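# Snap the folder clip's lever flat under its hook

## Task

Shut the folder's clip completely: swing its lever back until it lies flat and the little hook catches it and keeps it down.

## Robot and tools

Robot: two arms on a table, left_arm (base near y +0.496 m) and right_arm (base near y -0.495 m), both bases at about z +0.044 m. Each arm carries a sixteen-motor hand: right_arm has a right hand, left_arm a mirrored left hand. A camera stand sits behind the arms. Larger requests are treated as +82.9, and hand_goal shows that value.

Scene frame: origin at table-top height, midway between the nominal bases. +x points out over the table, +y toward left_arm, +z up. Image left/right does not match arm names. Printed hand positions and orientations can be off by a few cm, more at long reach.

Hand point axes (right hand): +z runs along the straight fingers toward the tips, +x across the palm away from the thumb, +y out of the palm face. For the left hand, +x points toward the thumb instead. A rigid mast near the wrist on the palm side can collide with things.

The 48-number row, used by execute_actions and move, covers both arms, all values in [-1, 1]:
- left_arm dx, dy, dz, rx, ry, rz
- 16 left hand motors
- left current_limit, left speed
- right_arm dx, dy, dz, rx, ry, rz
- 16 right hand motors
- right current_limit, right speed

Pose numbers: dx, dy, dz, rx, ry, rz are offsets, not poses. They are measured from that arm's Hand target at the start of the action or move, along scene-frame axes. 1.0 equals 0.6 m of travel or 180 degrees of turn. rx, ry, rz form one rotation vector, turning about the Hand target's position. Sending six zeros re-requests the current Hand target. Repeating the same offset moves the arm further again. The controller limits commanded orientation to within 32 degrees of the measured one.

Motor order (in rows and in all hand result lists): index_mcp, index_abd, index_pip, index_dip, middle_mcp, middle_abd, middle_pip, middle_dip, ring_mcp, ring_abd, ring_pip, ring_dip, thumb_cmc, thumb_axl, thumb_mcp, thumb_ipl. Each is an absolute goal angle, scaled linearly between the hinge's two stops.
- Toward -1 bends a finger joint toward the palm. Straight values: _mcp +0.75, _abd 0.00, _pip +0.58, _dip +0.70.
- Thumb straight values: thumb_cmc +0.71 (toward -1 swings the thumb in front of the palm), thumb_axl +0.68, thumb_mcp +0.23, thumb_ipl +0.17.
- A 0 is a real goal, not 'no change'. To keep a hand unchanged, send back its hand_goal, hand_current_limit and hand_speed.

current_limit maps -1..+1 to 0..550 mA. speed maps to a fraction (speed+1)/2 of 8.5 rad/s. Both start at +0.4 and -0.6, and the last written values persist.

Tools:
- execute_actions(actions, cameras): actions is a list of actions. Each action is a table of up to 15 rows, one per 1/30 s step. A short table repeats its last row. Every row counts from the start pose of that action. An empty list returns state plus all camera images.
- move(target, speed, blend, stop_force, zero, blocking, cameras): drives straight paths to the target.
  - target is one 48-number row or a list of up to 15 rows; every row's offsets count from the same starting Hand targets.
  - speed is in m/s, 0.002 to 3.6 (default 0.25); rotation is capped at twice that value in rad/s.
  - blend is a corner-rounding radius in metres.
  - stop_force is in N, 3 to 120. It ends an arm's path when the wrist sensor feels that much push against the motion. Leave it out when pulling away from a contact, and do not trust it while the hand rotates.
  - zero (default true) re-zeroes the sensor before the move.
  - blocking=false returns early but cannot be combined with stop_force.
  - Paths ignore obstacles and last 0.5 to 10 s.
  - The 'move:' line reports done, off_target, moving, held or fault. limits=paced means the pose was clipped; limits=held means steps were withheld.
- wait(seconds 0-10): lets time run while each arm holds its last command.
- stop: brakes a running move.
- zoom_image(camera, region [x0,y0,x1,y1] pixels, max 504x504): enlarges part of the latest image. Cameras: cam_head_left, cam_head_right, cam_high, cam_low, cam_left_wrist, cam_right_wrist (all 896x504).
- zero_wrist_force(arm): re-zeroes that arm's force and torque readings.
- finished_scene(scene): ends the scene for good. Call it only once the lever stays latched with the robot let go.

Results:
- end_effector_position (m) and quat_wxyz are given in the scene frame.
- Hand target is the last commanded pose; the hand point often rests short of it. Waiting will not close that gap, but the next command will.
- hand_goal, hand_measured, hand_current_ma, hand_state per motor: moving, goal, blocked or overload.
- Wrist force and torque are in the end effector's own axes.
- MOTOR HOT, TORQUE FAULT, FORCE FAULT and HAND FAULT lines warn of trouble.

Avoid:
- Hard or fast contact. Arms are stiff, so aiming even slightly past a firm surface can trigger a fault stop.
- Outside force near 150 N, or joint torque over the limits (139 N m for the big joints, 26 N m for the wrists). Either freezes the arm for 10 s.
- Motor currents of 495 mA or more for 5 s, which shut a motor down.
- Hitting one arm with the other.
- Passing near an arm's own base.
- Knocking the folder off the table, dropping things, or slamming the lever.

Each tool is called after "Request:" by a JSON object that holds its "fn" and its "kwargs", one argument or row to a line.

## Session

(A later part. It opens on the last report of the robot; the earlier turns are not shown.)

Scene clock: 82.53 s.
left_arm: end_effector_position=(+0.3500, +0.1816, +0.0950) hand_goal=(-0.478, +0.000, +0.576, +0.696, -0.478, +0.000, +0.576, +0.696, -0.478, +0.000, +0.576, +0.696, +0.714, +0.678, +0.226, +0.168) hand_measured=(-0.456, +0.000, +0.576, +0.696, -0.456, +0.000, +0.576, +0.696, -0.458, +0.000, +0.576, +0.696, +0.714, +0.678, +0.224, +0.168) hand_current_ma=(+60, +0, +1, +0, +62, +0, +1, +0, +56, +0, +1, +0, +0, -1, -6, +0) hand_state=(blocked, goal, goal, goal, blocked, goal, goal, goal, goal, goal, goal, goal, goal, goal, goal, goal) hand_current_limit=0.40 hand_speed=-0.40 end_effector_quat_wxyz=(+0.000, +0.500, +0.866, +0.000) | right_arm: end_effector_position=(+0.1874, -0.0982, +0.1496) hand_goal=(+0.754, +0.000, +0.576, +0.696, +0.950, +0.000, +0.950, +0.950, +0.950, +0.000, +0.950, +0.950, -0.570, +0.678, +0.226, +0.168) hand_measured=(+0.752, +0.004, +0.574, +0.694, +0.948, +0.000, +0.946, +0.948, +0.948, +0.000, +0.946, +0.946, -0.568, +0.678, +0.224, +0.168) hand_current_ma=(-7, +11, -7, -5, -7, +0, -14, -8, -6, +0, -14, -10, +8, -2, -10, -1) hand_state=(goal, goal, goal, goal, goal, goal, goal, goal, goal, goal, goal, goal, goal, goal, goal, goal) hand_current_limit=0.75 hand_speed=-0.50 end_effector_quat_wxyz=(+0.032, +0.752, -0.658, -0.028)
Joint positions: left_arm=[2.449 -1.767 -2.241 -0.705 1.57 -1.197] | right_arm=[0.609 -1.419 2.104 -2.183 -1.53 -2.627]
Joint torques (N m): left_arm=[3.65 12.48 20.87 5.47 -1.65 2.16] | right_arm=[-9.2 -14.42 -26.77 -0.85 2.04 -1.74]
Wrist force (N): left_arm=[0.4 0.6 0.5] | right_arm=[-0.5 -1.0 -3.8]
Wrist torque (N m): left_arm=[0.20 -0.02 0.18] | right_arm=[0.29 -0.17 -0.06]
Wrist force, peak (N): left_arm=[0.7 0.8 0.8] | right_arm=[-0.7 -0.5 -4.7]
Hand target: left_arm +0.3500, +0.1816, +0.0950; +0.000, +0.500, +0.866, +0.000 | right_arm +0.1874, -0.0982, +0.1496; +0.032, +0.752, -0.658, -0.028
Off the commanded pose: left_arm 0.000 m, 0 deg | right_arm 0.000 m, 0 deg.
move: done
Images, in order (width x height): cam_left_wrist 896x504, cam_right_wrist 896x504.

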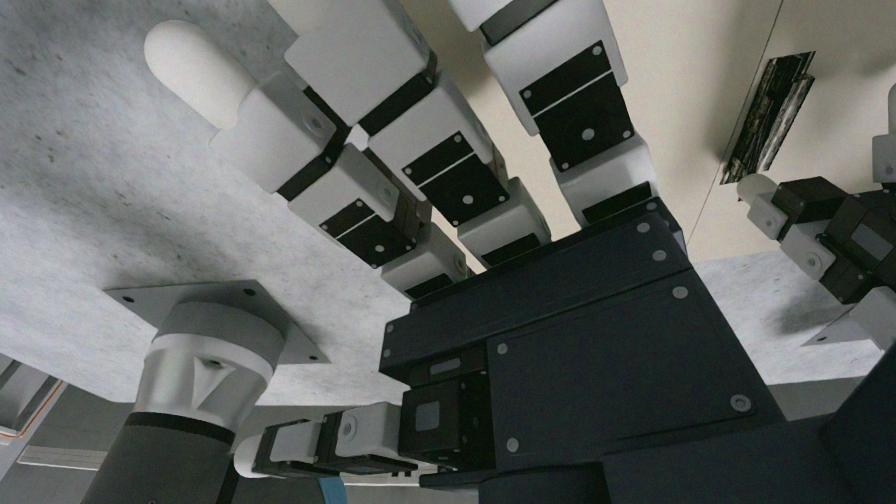

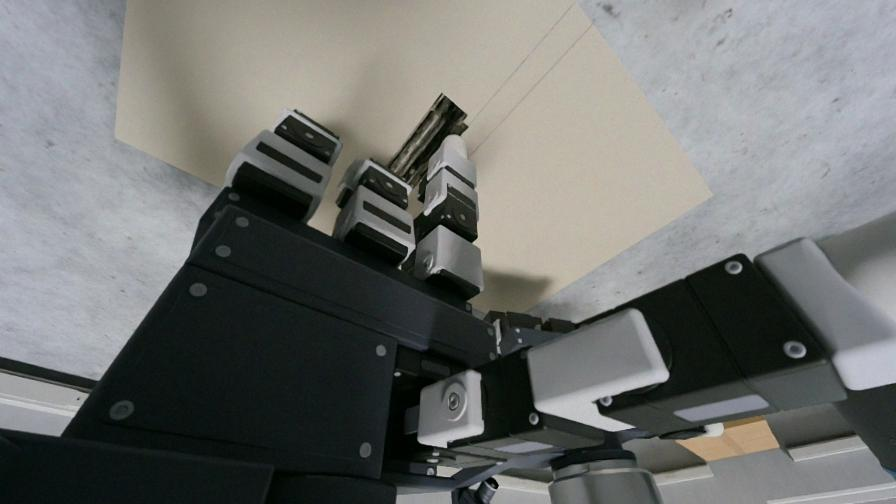

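Request:
{"fn": "move", "kwargs": {
  "target": [0, 0, 0, 0, 0, 0, -0.479, 0, 0.576, 0.696, -0.479, 0, 0.576, 0.696, -0.479, 0, 0.576, 0.696, 0.714, 0.678, 0.226, 0.168, 0.4, -0.4, -0.005, -0.001, -0.02, 0, 0, 0, 0.754, 0, 0.576, 0.696, 0.95, 0, 0.95, 0.95, 0.95, 0, 0.95, 0.95, -0.571, 0.678, 0.226, 0.168, 0.75, -0.5],
  "speed": 0.015,
  "stop_force": 15,
  "zero": false,
  "cameras": ["cam_left_wrist", "cam_right_wrist"]
}}

Request:
{"fn": "zoom_image", "kwargs": {
  "camera": "cam_right_wrist",
  "region": [370, 45, 500, 175]
}}

Request:
{"fn": "zoom_image", "kwargs": {
  "camera": "cam_left_wrist",
  "region": [700, 30, 860, 220]
}}

Scene clock: 85.17 s.
left_arm: end_effector_position=(+0.3500, +0.1816, +0.0950) hand_goal=(-0.478, +0.000, +0.576, +0.696, -0.478, +0.000, +0.576, +0.696, -0.478, +0.000, +0.576, +0.696, +0.714, +0.678, +0.226, +0.168) hand_measured=(-0.456, +0.000, +0.576, +0.696, -0.456, +0.000, +0.576, +0.696, -0.458, +0.000, +0.576, +0.696, +0.714, +0.678, +0.224, +0.168) hand_current_ma=(+60, +0, +1, +0, +62, +0, +1, +0, +56, +0, +1, +0, +0, -1, -6, +0) hand_state=(blocked, goal, goal, goal, blocked, goal, goal, goal, goal, goal, goal, goal, goal, goal, goal, goal) hand_current_limit=0.40 hand_speed=-0.40 end_effector_quat_wxyz=(+0.000, +0.500, +0.866, +0.000) | right_arm: end_effector_position=(+0.1848, -0.0987, +0.1393) hand_goal=(+0.754, +0.000, +0.576, +0.696, +0.950, +0.000, +0.950, +0.950, +0.950, +0.000, +0.950, +0.950, -0.570, +0.678, +0.226, +0.168) hand_measured=(+0.752, -0.004, +0.576, +0.700, +0.948, +0.000, +0.946, +0.948, +0.948, +0.000, +0.946, +0.946, -0.568, +0.678, +0.224, +0.168) hand_current_ma=(-9, -12, +3, +11, -7, +0, -14, -8, -7, +0, -14, -10, +8, -2, -10, -1) hand_state=(goal, goal, goal, goal, goal, goal, goal, goal, goal, goal, goal, goal, goal, goal, goal, goal) hand_current_limit=0.75 hand_speed=-0.50 end_effector_quat_wxyz=(+0.032, +0.752, -0.658, -0.028)
Joint positions: left_arm=[2.449 -1.767 -2.241 -0.705 1.57 -1.197] | right_arm=[0.612 -1.405 2.121 -2.214 -1.529 -2.625]
Joint torques (N m): left_arm=[5.22 12.33 21.25 5.41 -1.65 2.02] | right_arm=[-9.13 -26.81 -22.29 -2.79 -1.91 -1.45]
Wrist force (N): left_arm=[0.4 0.5 0.5] | right_arm=[-0.1 -0.3 -14.8]
Wrist torque (N m): left_arm=[0.19 -0.03 0.19] | right_arm=[1.15 -0.42 -0.09]
Wrist force, peak (N): left_arm=[0.6 0.7 0.9] | right_arm=[-0.2 -0.4 -23.8]
Hand target: left_arm +0.3500, +0.1816, +0.0950; +0.000, +0.500, +0.866, +0.000 | right_arm +0.1848, -0.0987, +0.1393; +0.032, +0.752, -0.658, -0.028 (not the last commanded pose)
Off the commanded pose: left_arm 0.000 m, 0 deg | right_arm 0.002 m, 0 deg.
move: contact (right_arm)
Images, in order (width x height): cam_left_wrist 896x504, cam_right_wrist 896x504.

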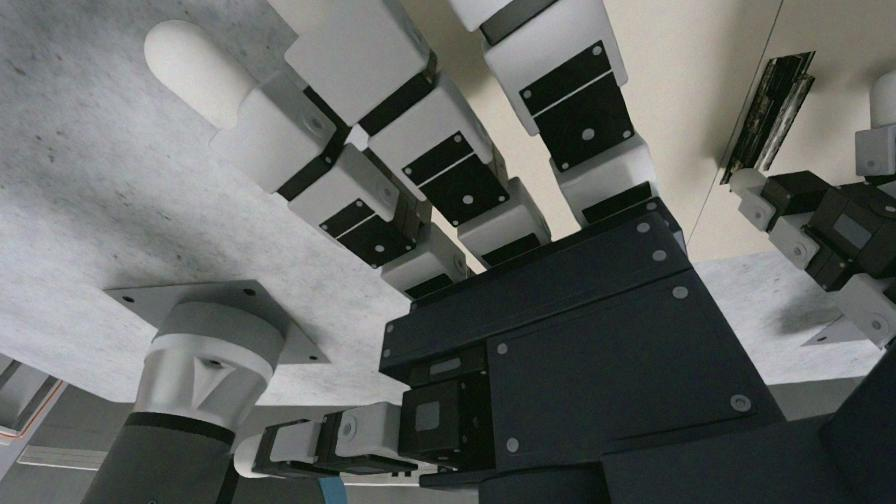

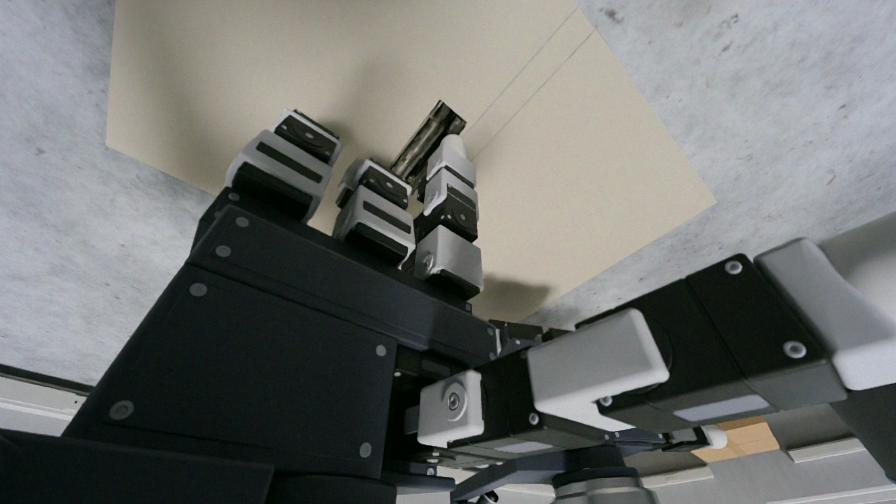

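Scaled by 3.877 from the camera's 896x504 image, which has a finer 1280x720 frame.

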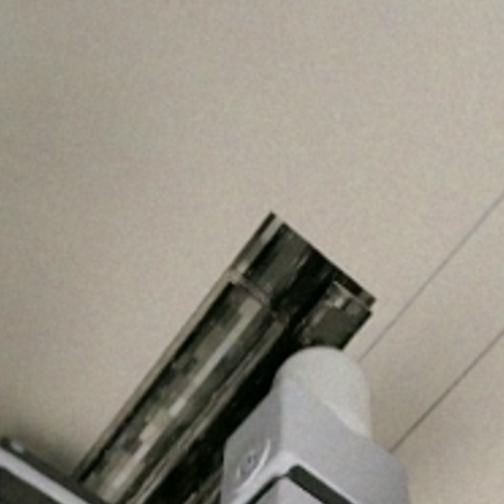

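Scaled by 2.653 from the camera's 896x504 image, which has a finer 1280x720 frame.

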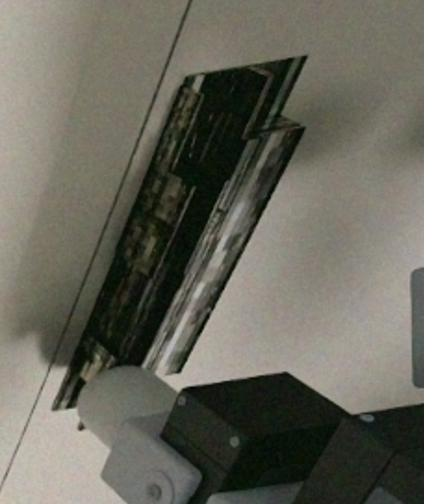

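Request:
{"fn": "move", "kwargs": {
  "target": [
    [0, 0, 0, 0, 0, 0, -0.479, 0, 0.576, 0.696, -0.479, 0, 0.576, 0.696, -0.479, 0, 0.576, 0.696, 0.714, 0.678, 0.226, 0.168, 0.4, -0.4, 0, 0, 0.009, 0, 0, 0, 0.754, 0, 0.576, 0.696, 0.95, 0, 0.95, 0.95, 0.95, 0, 0.95, 0.95, -0.571, 0.678, 0.226, 0.168, 0.75, -0.5],
    [0, 0, 0, 0, 0, 0, -0.479, 0, 0.576, 0.696, -0.479, 0, 0.576, 0.696, -0.479, 0, 0.576, 0.696, 0.714, 0.678, 0.226, 0.168, 0.4, -0.4, -0.0175, -0.009, 0.009, 0, 0, 0, 0.754, 0, 0.576, 0.696, 0.95, 0, 0.95, 0.95, 0.95, 0, 0.95, 0.95, -0.571, 0.678, 0.226, 0.168, 0.75, -0.5]
  ],
  "speed": 0.03,
  "blend": [0.002, 0],
  "cameras": ["cam_left_wrist", "cam_right_wrist"]
}}

Request:
{"fn": "zoom_image", "kwargs": {
  "camera": "cam_right_wrist",
  "region": [370, 45, 500, 175]
}}

Request:
{"fn": "zoom_image", "kwargs": {
  "camera": "cam_left_wrist",
  "region": [700, 30, 860, 220]
}}

Scene clock: 88.90 s.
left_arm: end_effector_position=(+0.3500, +0.1816, +0.0950) hand_goal=(-0.478, +0.000, +0.576, +0.696, -0.478, +0.000, +0.576, +0.696, -0.478, +0.000, +0.576, +0.696, +0.714, +0.678, +0.226, +0.168) hand_measured=(-0.456, +0.000, +0.576, +0.696, -0.456, +0.000, +0.576, +0.696, -0.458, +0.000, +0.576, +0.696, +0.714, +0.678, +0.224, +0.168) hand_current_ma=(+60, +0, +1, +0, +62, +0, +1, +0, +56, +0, +1, +0, +0, -1, -6, +0) hand_state=(blocked, goal, goal, goal, blocked, goal, goal, goal, goal, goal, goal, goal, goal, goal, goal, goal) hand_current_limit=0.40 hand_speed=-0.40 end_effector_quat_wxyz=(+0.000, +0.500, +0.866, +0.000) | right_arm: end_effector_position=(+0.1742, -0.1041, +0.1447) hand_goal=(+0.754, +0.000, +0.576, +0.696, +0.950, +0.000, +0.950, +0.950, +0.950, +0.000, +0.950, +0.950, -0.570, +0.678, +0.226, +0.168) hand_measured=(+0.752, +0.000, +0.576, +0.700, +0.948, +0.000, +0.946, +0.948, +0.948, +0.000, +0.946, +0.946, -0.568, +0.678, +0.224, +0.168) hand_current_ma=(-9, -1, +2, +10, -7, +0, -14, -8, -7, +0, -14, -10, +8, -2, -10, -1) hand_state=(goal, goal, goal, goal, goal, goal, goal, goal, goal, goal, goal, goal, goal, goal, goal, goal) hand_current_limit=0.75 hand_speed=-0.50 end_effector_quat_wxyz=(+0.032, +0.752, -0.658, -0.028) end_effector_velocity=(+0.002, +0.002, +0.000) end_effector_angular_velocity=(+0.001, +0.000, +0.000)
Joint positions: left_arm=[2.449 -1.767 -2.241 -0.705 1.57 -1.197] | right_arm=[0.616 -1.438 2.144 -2.203 -1.529 -2.62]
Joint velocities: left_arm=[within noise] | right_arm=[0 0.005 -0.006 0 0.001 0]
Joint torques (N m): left_arm=[5.01 12.83 20.85 5.32 -1.56 2.19] | right_arm=[-0.68 -14.77 -29.82 -3.32 2.24 -0.01]
Wrist force (N): left_arm=[0.5 0.5 0.4] | right_arm=[-0.1 -0.9 0.7]
Wrist torque (N m): left_arm=[0.19 -0.03 0.19] | right_arm=[-0.05 -0.08 -0.08]
Wrist force, peak (N): left_arm=[0.6 0.5 0.9] | right_arm=[-0.2 -0.5 -14.9]
Hand target: left_arm +0.3500, +0.1816, +0.0950; +0.000, +0.500, +0.866, +0.000 | right_arm +0.1743, -0.1041, +0.1447; +0.032, +0.752, -0.658, -0.028
Off the commanded pose: left_arm 0.000 m, 0 deg | right_arm 0.000 m, 0 deg.
move: done
Images, in order (width x height): cam_left_wrist 896x504, cam_right_wrist 896x504.

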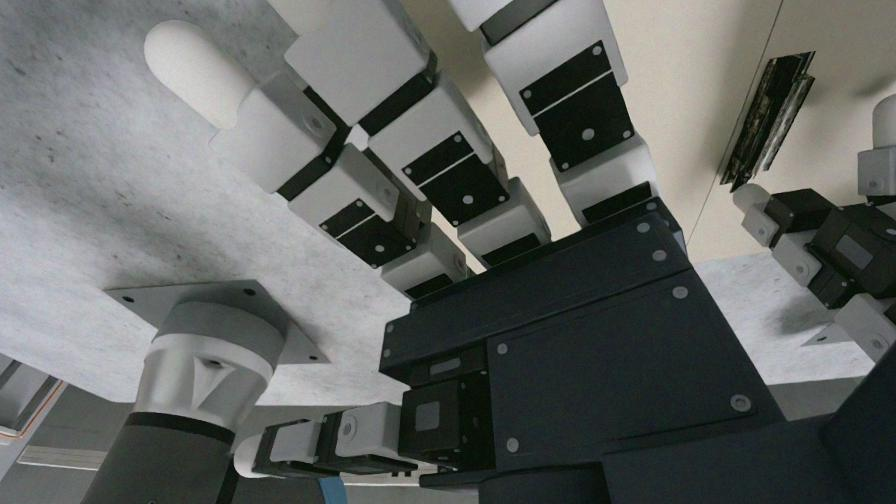

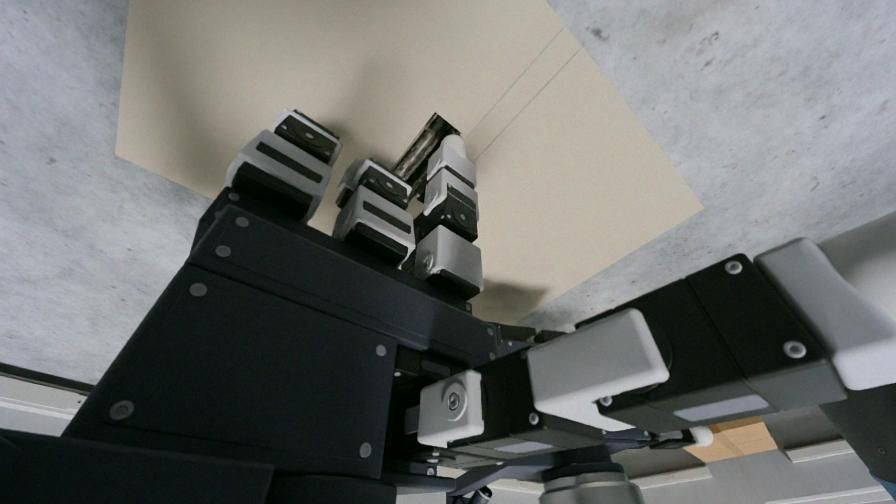

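Scaled by 3.877 from the camera's 896x504 image, which has a finer 1280x720 frame.

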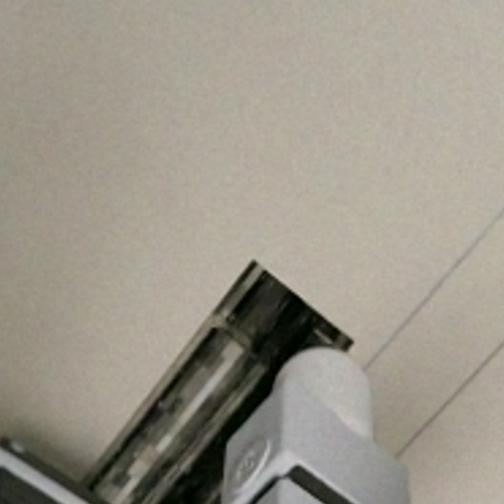

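Scaled by 2.653 from the camera's 896x504 image, which has a finer 1280x720 frame.

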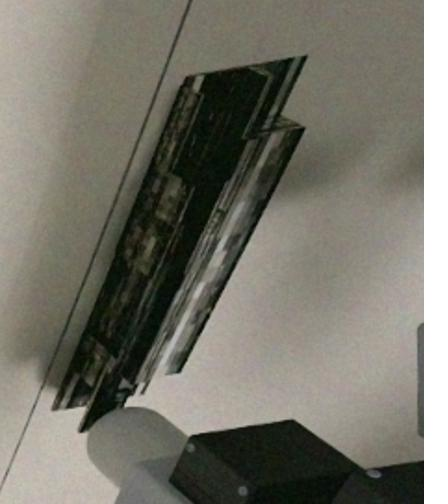

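Request:
{"fn": "move", "kwargs": {
  "target": [0, 0, 0, 0, 0, 0, -0.479, 0, 0.576, 0.696, -0.479, 0, 0.576, 0.696, -0.479, 0, 0.576, 0.696, 0.714, 0.678, 0.226, 0.168, 0.4, -0.4, 0, 0, -0.04, 0, 0, 0, 0.754, 0, 0.576, 0.696, 0.95, 0, 0.95, 0.95, 0.95, 0, 0.95, 0.95, -0.571, 0.678, 0.226, 0.168, 0.75, -0.5],
  "speed": 0.015,
  "stop_force": 20,
  "zero": true,
  "cameras": ["cam_left_wrist", "cam_right_wrist"]
}}

Request:
{"fn": "zoom_image", "kwargs": {
  "camera": "cam_right_wrist",
  "region": [370, 45, 500, 175]
}}

Request:
{"fn": "zoom_image", "kwargs": {
  "camera": "cam_left_wrist",
  "region": [700, 30, 860, 220]
}}

Scene clock: 91.73 s.
left_arm: end_effector_position=(+0.3500, +0.1816, +0.0950) hand_goal=(-0.478, +0.000, +0.576, +0.696, -0.478, +0.000, +0.576, +0.696, -0.478, +0.000, +0.576, +0.696, +0.714, +0.678, +0.226, +0.168) hand_measured=(-0.456, +0.000, +0.576, +0.696, -0.456, +0.000, +0.576, +0.696, -0.458, +0.000, +0.576, +0.696, +0.714, +0.678, +0.224, +0.168) hand_current_ma=(+60, +0, +1, +0, +62, +0, +1, +0, +56, +0, +1, +0, +0, -1, -6, +0) hand_state=(blocked, goal, goal, goal, blocked, goal, goal, goal, goal, goal, goal, goal, goal, goal, goal, goal) hand_current_limit=0.40 hand_speed=-0.40 end_effector_quat_wxyz=(+0.000, +0.500, +0.866, +0.000) | right_arm: end_effector_position=(+0.1744, -0.1040, +0.1393) hand_goal=(+0.754, +0.000, +0.576, +0.696, +0.950, +0.000, +0.950, +0.950, +0.950, +0.000, +0.950, +0.950, -0.570, +0.678, +0.226, +0.168) hand_measured=(+0.750, +0.000, +0.576, +0.698, +0.948, +0.000, +0.946, +0.948, +0.948, +0.000, +0.946, +0.946, -0.568, +0.678, +0.224, +0.168) hand_current_ma=(-12, +2, +0, +6, -7, +0, -14, -8, -7, +0, -14, -10, +8, -2, -10, -1) hand_state=(goal, goal, goal, goal, goal, goal, goal, goal, goal, goal, goal, goal, goal, goal, goal, goal) hand_current_limit=0.75 hand_speed=-0.50 end_effector_quat_wxyz=(+0.031, +0.752, -0.658, -0.027)
Joint positions: left_arm=[2.449 -1.767 -2.241 -0.705 1.57 -1.197] | right_arm=[0.616 -1.428 2.15 -2.22 -1.529 -2.62]
Joint torques (N m): left_arm=[4.67 13.86 21.16 5.73 -2 1.99] | right_arm=[-3.47 -23.58 -19.3 -2.12 -2.39 -1.55]
Wrist force (N): left_arm=[0.6 0.6 0.6] | right_arm=[-0.2 -0.7 -19.2]
Wrist torque (N m): left_arm=[0.19 -0.04 0.19] | right_arm=[1.49 -0.58 -0.09]
Wrist force, peak (N): left_arm=[0.8 0.5 0.6] | right_arm=[-0.2 -1.1 -30.8]
Hand target: left_arm +0.3500, +0.1816, +0.0950; +0.000, +0.500, +0.866, +0.000 | right_arm +0.1744, -0.1040, +0.1393; +0.031, +0.752, -0.658, -0.027 (not the last commanded pose)
Off the commanded pose: left_arm 0.000 m, 0 deg | right_arm 0.019 m, 0 deg.
move: contact (right_arm)
Images, in order (width x height): cam_left_wrist 896x504, cam_right_wrist 896x504.

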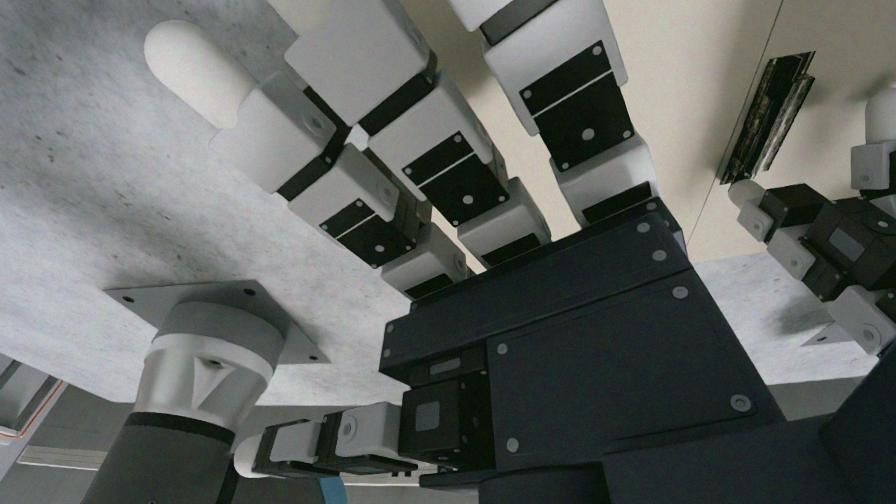

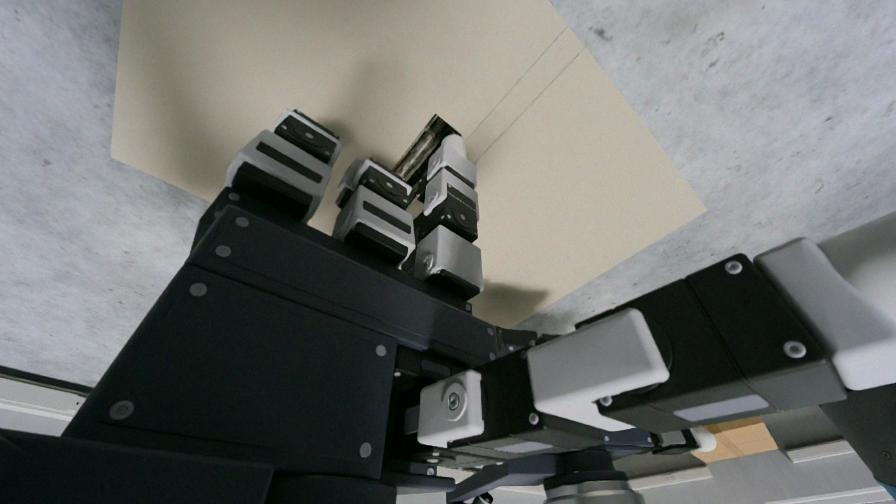

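Scaled by 3.877 from the camera's 896x504 image, which has a finer 1280x720 frame.

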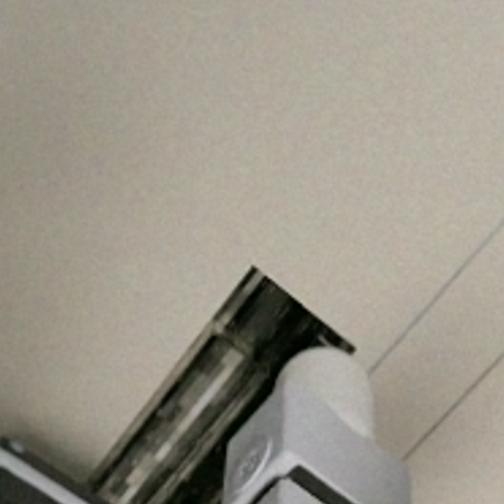

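Scaled by 2.653 from the camera's 896x504 image, which has a finer 1280x720 frame.

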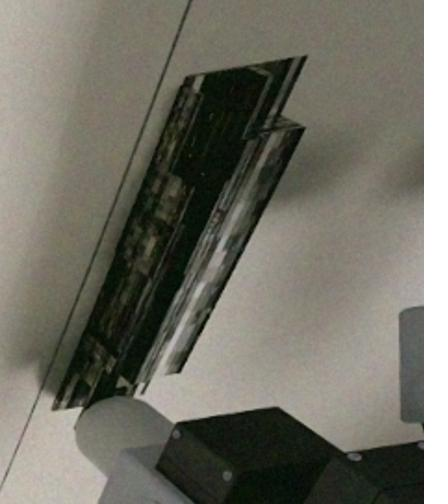

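Request:
{"fn": "move", "kwargs": {
  "target": [0, 0, 0, 0, 0, 0, -0.479, 0, 0.576, 0.696, -0.479, 0, 0.576, 0.696, -0.479, 0, 0.576, 0.696, 0.714, 0.678, 0.226, 0.168, 0.4, -0.4, 0.08, -0.02, 0.12, 0, 0, 0, 0.754, 0, 0.576, 0.696, 0.95, 0, 0.95, 0.95, 0.95, 0, 0.95, 0.95, -0.571, 0.678, 0.226, 0.168, 0.75, -0.5],
  "speed": 0.12,
  "cameras": ["cam_left_wrist", "cam_right_wrist", "cam_low"]
}}

Request:
{"fn": "zoom_image", "kwargs": {
  "camera": "cam_right_wrist",
  "region": [370, 45, 500, 175]
}}

Request:
{"fn": "zoom_image", "kwargs": {
  "camera": "cam_left_wrist",
  "region": [700, 30, 830, 200]
}}

Request:
{"fn": "zoom_image", "kwargs": {
  "camera": "cam_low",
  "region": [490, 236, 546, 268]
}}

Scene clock: 93.77 s.
left_arm: end_effector_position=(+0.3500, +0.1816, +0.0950) hand_goal=(-0.478, +0.000, +0.576, +0.696, -0.478, +0.000, +0.576, +0.696, -0.478, +0.000, +0.576, +0.696, +0.714, +0.678, +0.226, +0.168) hand_measured=(-0.456, +0.000, +0.576, +0.696, -0.456, +0.000, +0.576, +0.696, -0.458, +0.000, +0.576, +0.696, +0.714, +0.678, +0.224, +0.168) hand_current_ma=(+60, +0, +1, +0, +62, +0, +1, +0, +56, +0, +1, +0, +0, -1, -6, +0) hand_state=(blocked, goal, goal, goal, blocked, goal, goal, goal, goal, goal, goal, goal, goal, goal, goal, goal) hand_current_limit=0.40 hand_speed=-0.40 end_effector_quat_wxyz=(+0.000, +0.500, +0.866, +0.000) | right_arm: end_effector_position=(+0.2224, -0.1160, +0.2113) hand_goal=(+0.754, +0.000, +0.576, +0.696, +0.950, +0.000, +0.950, +0.950, +0.950, +0.000, +0.950, +0.950, -0.570, +0.678, +0.226, +0.168) hand_measured=(+0.752, +0.004, +0.574, +0.696, +0.948, +0.000, +0.946, +0.948, +0.948, +0.000, +0.946, +0.946, -0.568, +0.678, +0.224, +0.168) hand_current_ma=(-8, +9, -4, +2, -8, +0, -14, -8, -7, +0, -14, -10, +8, -2, -11, -1) hand_state=(goal, goal, goal, goal, goal, goal, goal, goal, goal, goal, goal, goal, goal, goal, goal, goal) hand_current_limit=0.75 hand_speed=-0.50 end_effector_quat_wxyz=(+0.031, +0.752, -0.658, -0.027)
Joint positions: left_arm=[2.449 -1.767 -2.241 -0.705 1.57 -1.197] | right_arm=[0.536 -1.492 1.997 -2.001 -1.535 -2.701]
Joint torques (N m): left_arm=[5.8 12.64 21.04 5.37 -1.67 1.87] | right_arm=[7.32 -15.72 -19.28 -2.24 0.27 0.9]
Wrist force (N): left_arm=[0.6 0.5 0.6] | right_arm=[-0.6 -0.6 0.6]
Wrist torque (N m): left_arm=[0.17 -0.04 0.19] | right_arm=[-0.03 0.00 -0.12]
Wrist force, peak (N): left_arm=[0.5 0.6 0.8] | right_arm=[-0.3 -0.6 -19.8]
Hand target: left_arm +0.3500, +0.1816, +0.0950; +0.000, +0.500, +0.866, +0.000 | right_arm +0.2224, -0.1160, +0.2113; +0.031, +0.752, -0.658, -0.027
Off the commanded pose: left_arm 0.000 m, 0 deg | right_arm 0.000 m, 0 deg.
move: done
Images, in order (width x height): cam_low 896x504, cam_left_wrist 896x504, cam_right_wrist 896x504.

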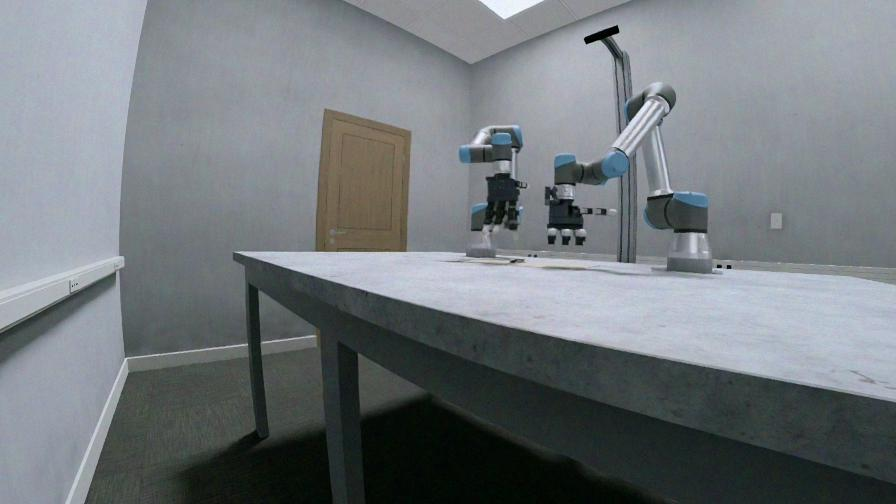

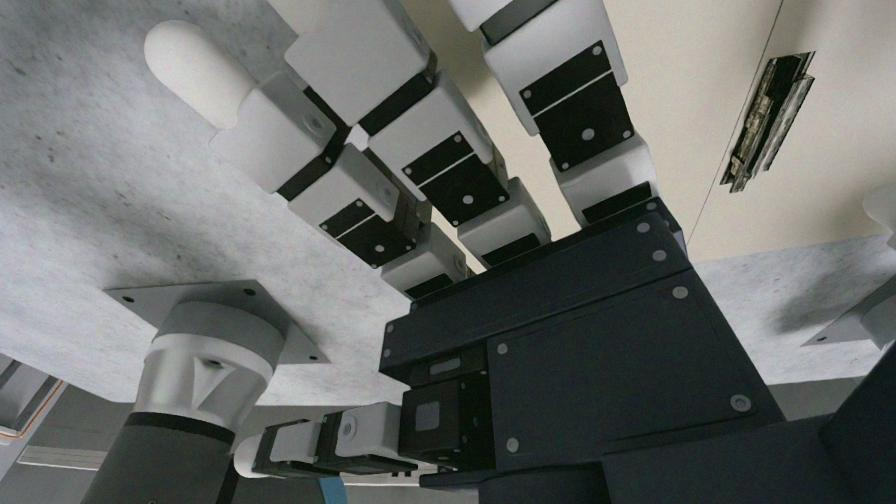

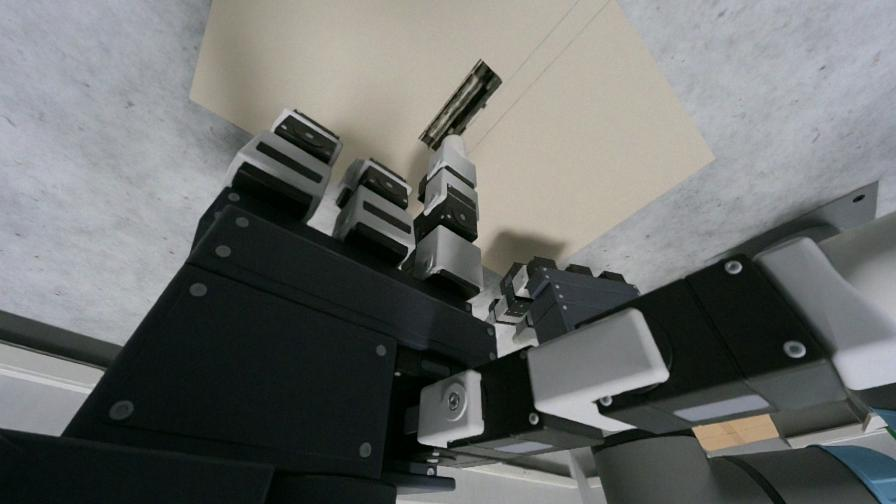

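Scaled by 3.877 from the camera's 896x504 image, which has a finer 1280x720 frame.

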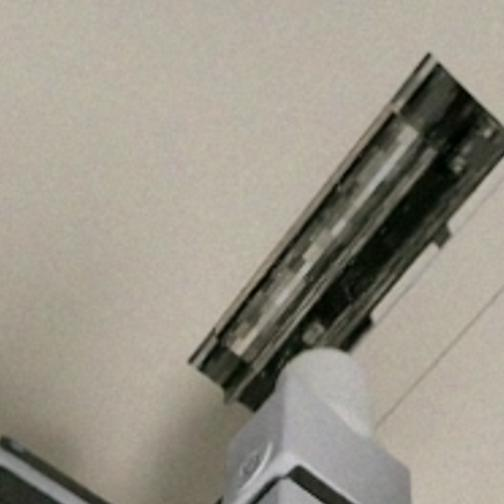

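Scaled by 2.965 from the camera's 896x504 image, which has a finer 1280x720 frame.

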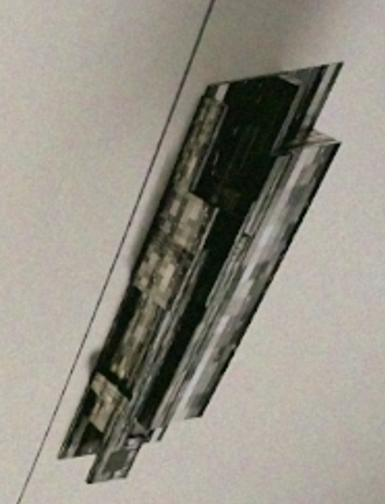

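Scaled by 9.000 from the camera's 896x504 image, which has a finer 1280x720 frame.

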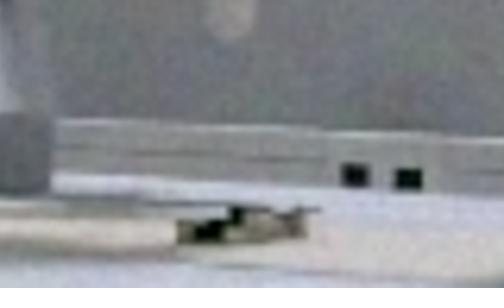

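Request:
{"fn": "zoom_image", "kwargs": {
  "camera": "cam_left_wrist",
  "region": [715, 130, 765, 200]
}}

Request:
{"fn": "zoom_image", "kwargs": {
  "camera": "cam_right_wrist",
  "region": [435, 55, 510, 150]
}}

Scaled by 7.200 from the camera's 896x504 image, which has a finer 1280x720 frame.

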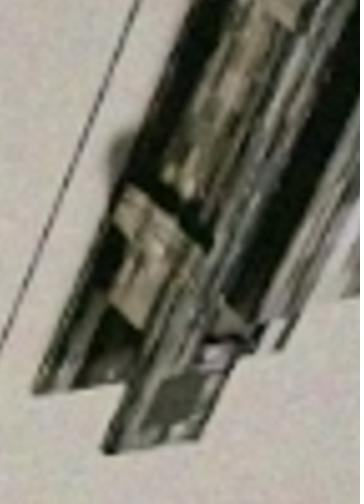

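Scaled by 5.305 from the camera's 896x504 image, which has a finer 1280x720 frame.

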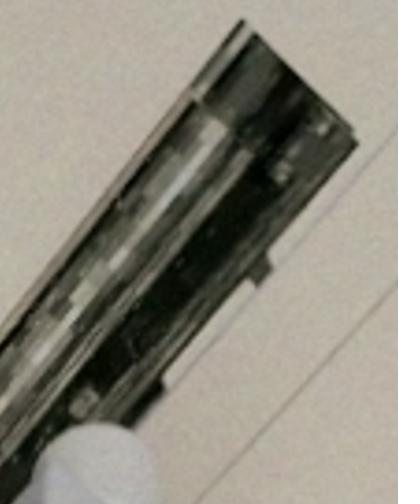

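Request:
{"fn": "move", "kwargs": {
  "target": [-0.13, -0.119, -0.075, 0, 0, 0, -0.479, 0, 0.576, 0.696, -0.479, 0, 0.576, 0.696, -0.479, 0, 0.576, 0.696, 0.714, 0.678, 0.226, 0.168, 0.4, -0.4, 0.05, -0.2, 0.08, 0, 0, 0, 0.754, 0, 0.576, 0.696, 0.95, 0, 0.95, 0.95, 0.95, 0, 0.95, 0.95, -0.571, 0.678, 0.226, 0.168, 0.75, -0.5],
  "speed": 0.15,
  "cameras": ["cam_left_wrist", "cam_right_wrist"]
}}

Scene clock: 100.97 s.
left_arm: end_effector_position=(+0.2720, +0.1102, +0.0500) hand_goal=(-0.478, +0.000, +0.576, +0.696, -0.478, +0.000, +0.576, +0.696, -0.478, +0.000, +0.576, +0.696, +0.714, +0.678, +0.226, +0.168) hand_measured=(-0.456, +0.000, +0.576, +0.696, -0.456, +0.000, +0.576, +0.696, -0.458, +0.000, +0.576, +0.696, +0.714, +0.678, +0.224, +0.168) hand_current_ma=(+60, +0, +1, +0, +62, +0, +1, +0, +56, +0, +1, +0, +0, -1, -6, +0) hand_state=(blocked, goal, goal, goal, blocked, goal, goal, goal, goal, goal, goal, goal, goal, goal, goal, goal) hand_current_limit=0.40 hand_speed=-0.40 end_effector_quat_wxyz=(+0.000, +0.500, +0.866, +0.000) | right_arm: end_effector_position=(+0.2523, -0.2360, +0.2592) hand_goal=(+0.754, +0.000, +0.576, +0.696, +0.950, +0.000, +0.950, +0.950, +0.950, +0.000, +0.950, +0.950, -0.570, +0.678, +0.226, +0.168) hand_measured=(+0.752, +0.004, +0.574, +0.696, +0.948, +0.000, +0.946, +0.948, +0.948, +0.000, +0.946, +0.946, -0.568, +0.678, +0.224, +0.168) hand_current_ma=(-8, +8, -4, +2, -8, +0, -14, -8, -7, +0, -14, -10, +5, -2, -11, -1) hand_state=(goal, goal, goal, goal, goal, goal, goal, goal, goal, goal, goal, goal, goal, goal, goal, goal) hand_current_limit=0.75 hand_speed=-0.50 end_effector_quat_wxyz=(+0.031, +0.752, -0.658, -0.027)
Joint positions: left_arm=[2.214 -1.922 -2.201 -0.589 1.57 -1.432] | right_arm=[0.263 -1.69 2.054 -1.852 -1.557 -2.973]
Joint torques (N m): left_arm=[-3.83 40.43 7.65 0.17 1.09 -0.19] | right_arm=[-7.25 -15.71 -32.01 -3.71 2.28 -1.24]
Wrist force (N): left_arm=[0.7 0.1 0.5] | right_arm=[-0.1 -0.6 0.4]
Wrist torque (N m): left_arm=[0.12 -0.02 0.11] | right_arm=[-0.04 -0.04 -0.06]
Wrist force, peak (N): left_arm=[0.6 1.9 0.1] | right_arm=[-1.9 -0.3 1.1]
Hand target: left_arm +0.2720, +0.1102, +0.0500; +0.000, +0.500, +0.866, +0.000 | right_arm +0.2524, -0.2360, +0.2593; +0.031, +0.752, -0.658, -0.027
Off the commanded pose: left_arm 0.000 m, 0 deg | right_arm 0.000 m, 0 deg.
move: done
Images, in order (width x height): cam_left_wrist 896x504, cam_right_wrist 896x504.

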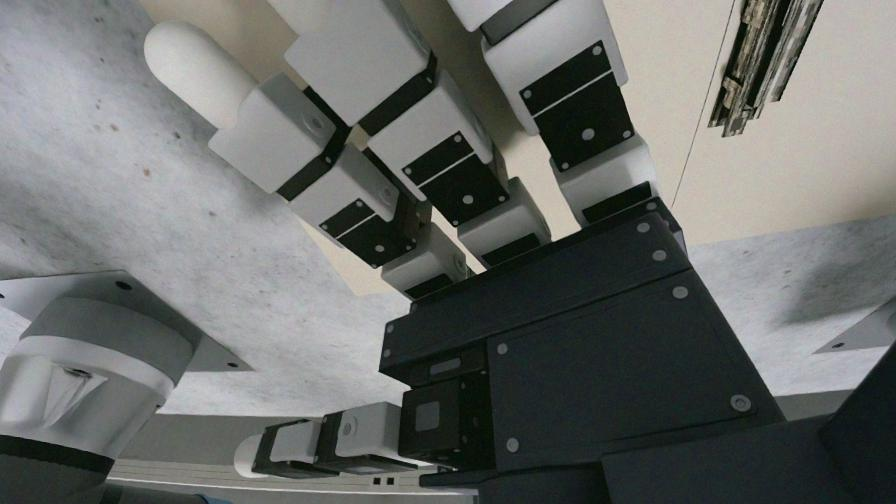

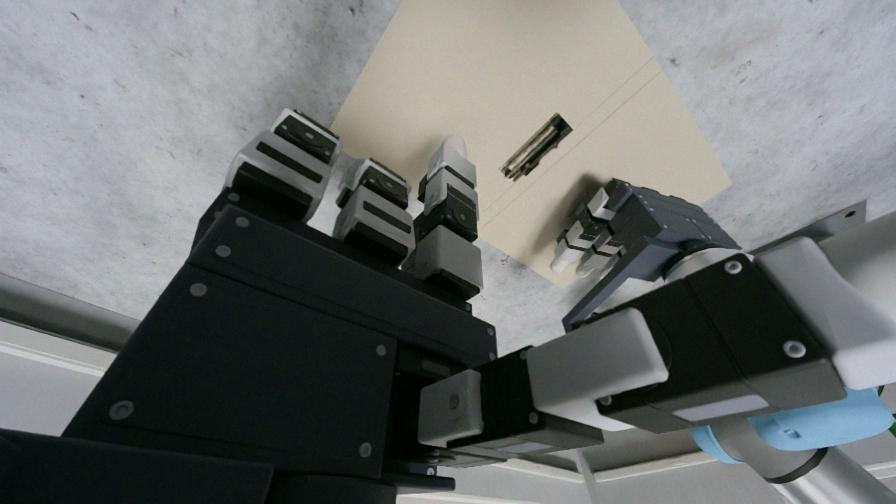

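Request:
{"fn": "zoom_image", "kwargs": {
  "camera": "cam_left_wrist",
  "region": [700, 60, 800, 150]
}}

Request:
{"fn": "zoom_image", "kwargs": {
  "camera": "cam_left_wrist",
  "region": [700, 0, 830, 145]
}}

Request:
{"fn": "zoom_image", "kwargs": {
  "camera": "cam_right_wrist",
  "region": [490, 100, 580, 190]
}}

Scaled by 5.040 from the camera's 896x504 image, which has a finer 1280x720 frame.

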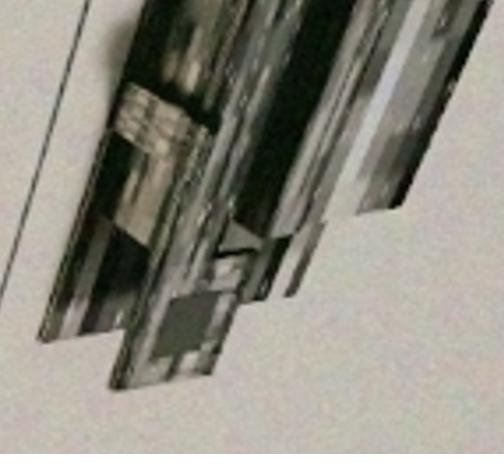

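Scaled by 3.476 from the camera's 896x504 image, which has a finer 1280x720 frame.

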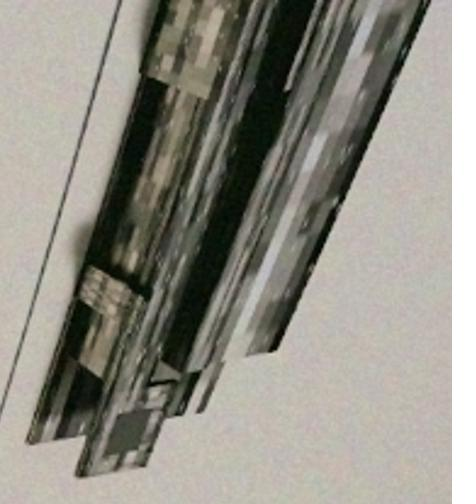

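Scaled by 5.600 from the camera's 896x504 image, which has a finer 1280x720 frame.

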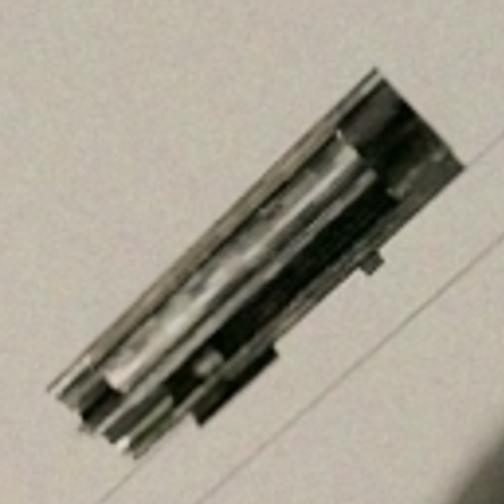

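Request:
{"fn": "move", "kwargs": {
  "target": [
    [0.1, 0.15, 0.075, 0, 0, 0, -0.479, 0, 0.576, 0.696, -0.479, 0, 0.576, 0.696, -0.479, 0, 0.576, 0.696, 0.714, 0.678, 0.226, 0.168, 0.4, -0.4, -0.12, 0.2083, -0.125, 0, 0, 0, 0.754, 0, 0.576, 0.696, 0.95, 0, 0.95, 0.95, 0.95, 0, 0.95, 0.95, -0.571, 0.678, 0.226, 0.168, 0.75, -0.5],
    [0.1, 0.15, 0.075, 0, 0, 0, -0.479, 0, 0.576, 0.696, -0.479, 0, 0.576, 0.696, -0.479, 0, 0.576, 0.696, 0.714, 0.678, 0.226, 0.168, 0.4, -0.4, -0.13, 0.22, -0.187, 0, 0, 0, 0.754, 0, 0.576, 0.696, 0.95, 0, 0.95, 0.95, 0.95, 0, 0.95, 0.95, -0.571, 0.678, 0.226, 0.168, 0.75, -0.5]
  ],
  "speed": [0.2, 0.08],
  "blend": [0.01, 0]
}}

Request:
{"fn": "move", "kwargs": {
  "target": [0, 0, 0, 0, 0, 0, -0.479, 0, 0.576, 0.696, -0.479, 0, 0.576, 0.696, -0.479, 0, 0.576, 0.696, 0.714, 0.678, 0.226, 0.168, 0.4, -0.4, 0, 0, -0.035, 0, 0, 0, 0.754, 0, 0.576, 0.696, 0.95, 0, 0.95, 0.95, 0.95, 0, 0.95, 0.95, -0.571, 0.678, 0.226, 0.168, 0.75, -0.5],
  "speed": 0.01,
  "stop_force": 3,
  "cameras": ["cam_left_wrist", "cam_right_wrist"]
}}

Scene clock: 105.27 s.
left_arm: end_effector_position=(+0.3320, +0.2002, +0.0950) hand_goal=(-0.478, +0.000, +0.576, +0.696, -0.478, +0.000, +0.576, +0.696, -0.478, +0.000, +0.576, +0.696, +0.714, +0.678, +0.226, +0.168) hand_measured=(-0.456, +0.000, +0.576, +0.696, -0.456, +0.000, +0.576, +0.696, -0.458, +0.000, +0.576, +0.696, +0.714, +0.678, +0.224, +0.168) hand_current_ma=(+60, +0, +1, +0, +62, +0, +1, +0, +56, +0, +1, +0, +0, -1, -6, +0) hand_state=(blocked, goal, goal, goal, blocked, goal, goal, goal, goal, goal, goal, goal, goal, goal, goal, goal) hand_current_limit=0.40 hand_speed=-0.40 end_effector_quat_wxyz=(+0.000, +0.500, +0.866, +0.000) | right_arm: end_effector_position=(+0.1743, -0.1040, +0.1471) hand_goal=(+0.754, +0.000, +0.576, +0.696, +0.950, +0.000, +0.950, +0.950, +0.950, +0.000, +0.950, +0.950, -0.570, +0.678, +0.226, +0.168) hand_measured=(+0.752, +0.002, +0.574, +0.696, +0.948, +0.000, +0.946, +0.948, +0.948, +0.000, +0.946, +0.946, -0.568, +0.678, +0.224, +0.168) hand_current_ma=(-7, +7, -4, +2, -8, +0, -14, -8, -7, +0, -14, -10, +4, -2, -11, -1) hand_state=(goal, goal, goal, goal, goal, goal, goal, goal, goal, goal, goal, goal, goal, goal, goal, goal) hand_current_limit=0.75 hand_speed=-0.50 end_effector_quat_wxyz=(+0.032, +0.752, -0.658, -0.028)
Joint positions: left_arm=[2.457 -1.714 -2.309 -0.69 1.57 -1.189] | right_arm=[0.616 -1.442 2.14 -2.196 -1.529 -2.62]
Joint torques (N m): left_arm=[7.2 9.71 22.38 5.38 -1.71 2.26] | right_arm=[-8.75 -27.07 -29.05 -1.39 1.68 -1.69]
Wrist force (N): left_arm=[0.6 0.6 0.2] | right_arm=[-0.4 -0.6 0.8]
Wrist torque (N m): left_arm=[0.23 -0.03 0.19] | right_arm=[-0.02 -0.05 -0.08]
Wrist force, peak (N): left_arm=[1.1 2.0 0.2] | right_arm=[-0.4 -0.6 1.8]
Hand target: left_arm +0.3320, +0.2002, +0.0950; +0.000, +0.500, +0.866, +0.000 | right_arm +0.1744, -0.1040, +0.1471; +0.031, +0.752, -0.658, -0.027
Off the commanded pose: left_arm 0.000 m, 0 deg | right_arm 0.000 m, 0 deg.
move: done

Scene clock: 106.90 s.
left_arm: end_effector_position=(+0.3320, +0.2002, +0.0950) hand_goal=(-0.478, +0.000, +0.576, +0.696, -0.478, +0.000, +0.576, +0.696, -0.478, +0.000, +0.576, +0.696, +0.714, +0.678, +0.226, +0.168) hand_measured=(-0.456, +0.000, +0.576, +0.696, -0.456, +0.000, +0.576, +0.696, -0.458, +0.000, +0.576, +0.696, +0.714, +0.678, +0.224, +0.168) hand_current_ma=(+60, +0, +1, +0, +62, +0, +1, +0, +56, +0, +1, +0, +0, -1, -6, +0) hand_state=(blocked, goal, goal, goal, blocked, goal, goal, goal, goal, goal, goal, goal, goal, goal, goal, goal) hand_current_limit=0.40 hand_speed=-0.40 end_effector_quat_wxyz=(+0.000, +0.500, +0.866, +0.000) | right_arm: end_effector_position=(+0.1744, -0.1040, +0.1411) hand_goal=(+0.754, +0.000, +0.576, +0.696, +0.950, +0.000, +0.950, +0.950, +0.950, +0.000, +0.950, +0.950, -0.570, +0.678, +0.226, +0.168) hand_measured=(+0.752, +0.004, +0.574, +0.696, +0.948, +0.000, +0.946, +0.948, +0.948, +0.000, +0.946, +0.946, -0.568, +0.678, +0.224, +0.168) hand_current_ma=(-7, +9, -4, +2, -8, +0, -14, -8, -7, +0, -14, -10, +4, -2, -11, -1) hand_state=(goal, goal, goal, goal, goal, goal, goal, goal, goal, goal, goal, goal, goal, goal, goal, goal) hand_current_limit=0.75 hand_speed=-0.50 end_effector_quat_wxyz=(+0.031, +0.752, -0.658, -0.027)
Joint positions: left_arm=[2.457 -1.714 -2.309 -0.69 1.57 -1.189] | right_arm=[0.616 -1.431 2.147 -2.215 -1.529 -2.62]
Joint torques (N m): left_arm=[8.32 11.13 22.69 5.42 -1.61 2.21] | right_arm=[-6.81 -31.94 -27.15 0.35 0.19 -1.71]
Wrist force (N): left_arm=[0.7 0.5 0.2] | right_arm=[-0.3 -0.5 -1.9]
Wrist torque (N m): left_arm=[0.22 -0.05 0.20] | right_arm=[0.17 -0.15 -0.06]
Wrist force, peak (N): left_arm=[0.8 0.6 0.6] | right_arm=[-0.6 -0.7 -5.6]
Hand target: left_arm +0.3320, +0.2002, +0.0950; +0.000, +0.500, +0.866, +0.000 | right_arm +0.1744, -0.1040, +0.1411; +0.031, +0.752, -0.658, -0.027 (not the last commanded pose)
Off the commanded pose: left_arm 0.000 m, 0 deg | right_arm 0.015 m, 0 deg.
move: contact (right_arm)
Images, in order (width x height): cam_left_wrist 896x504, cam_right_wrist 896x504.

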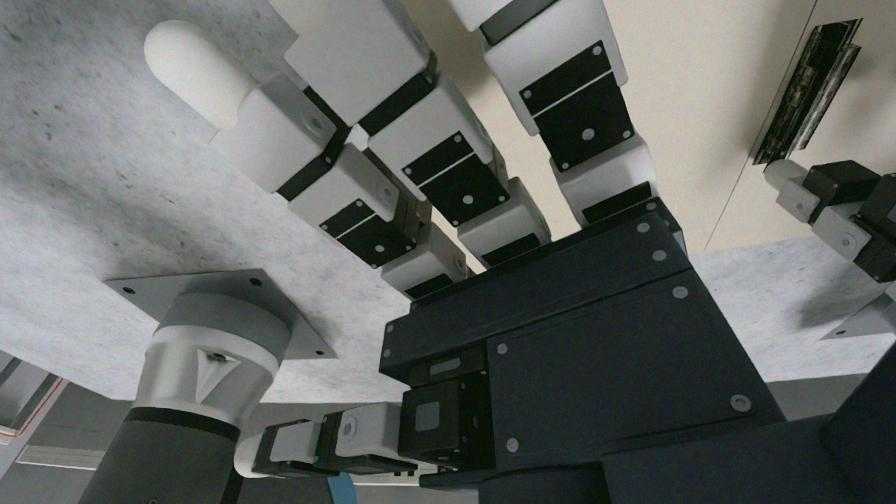

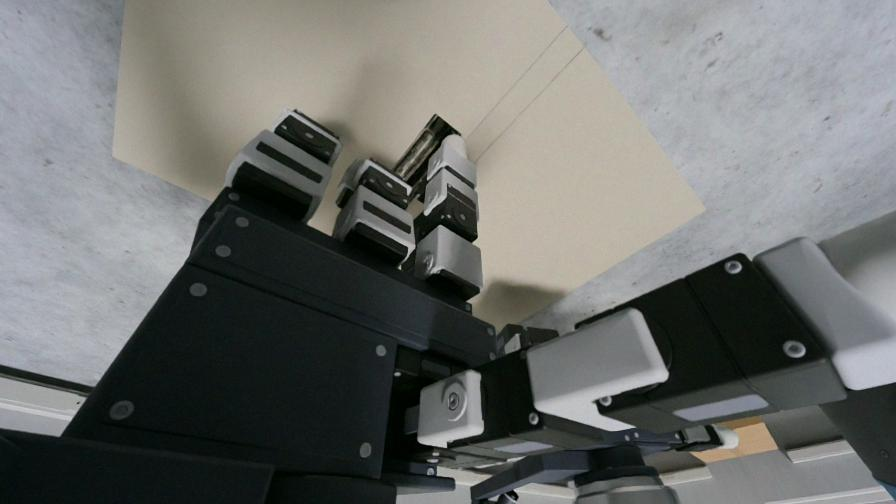

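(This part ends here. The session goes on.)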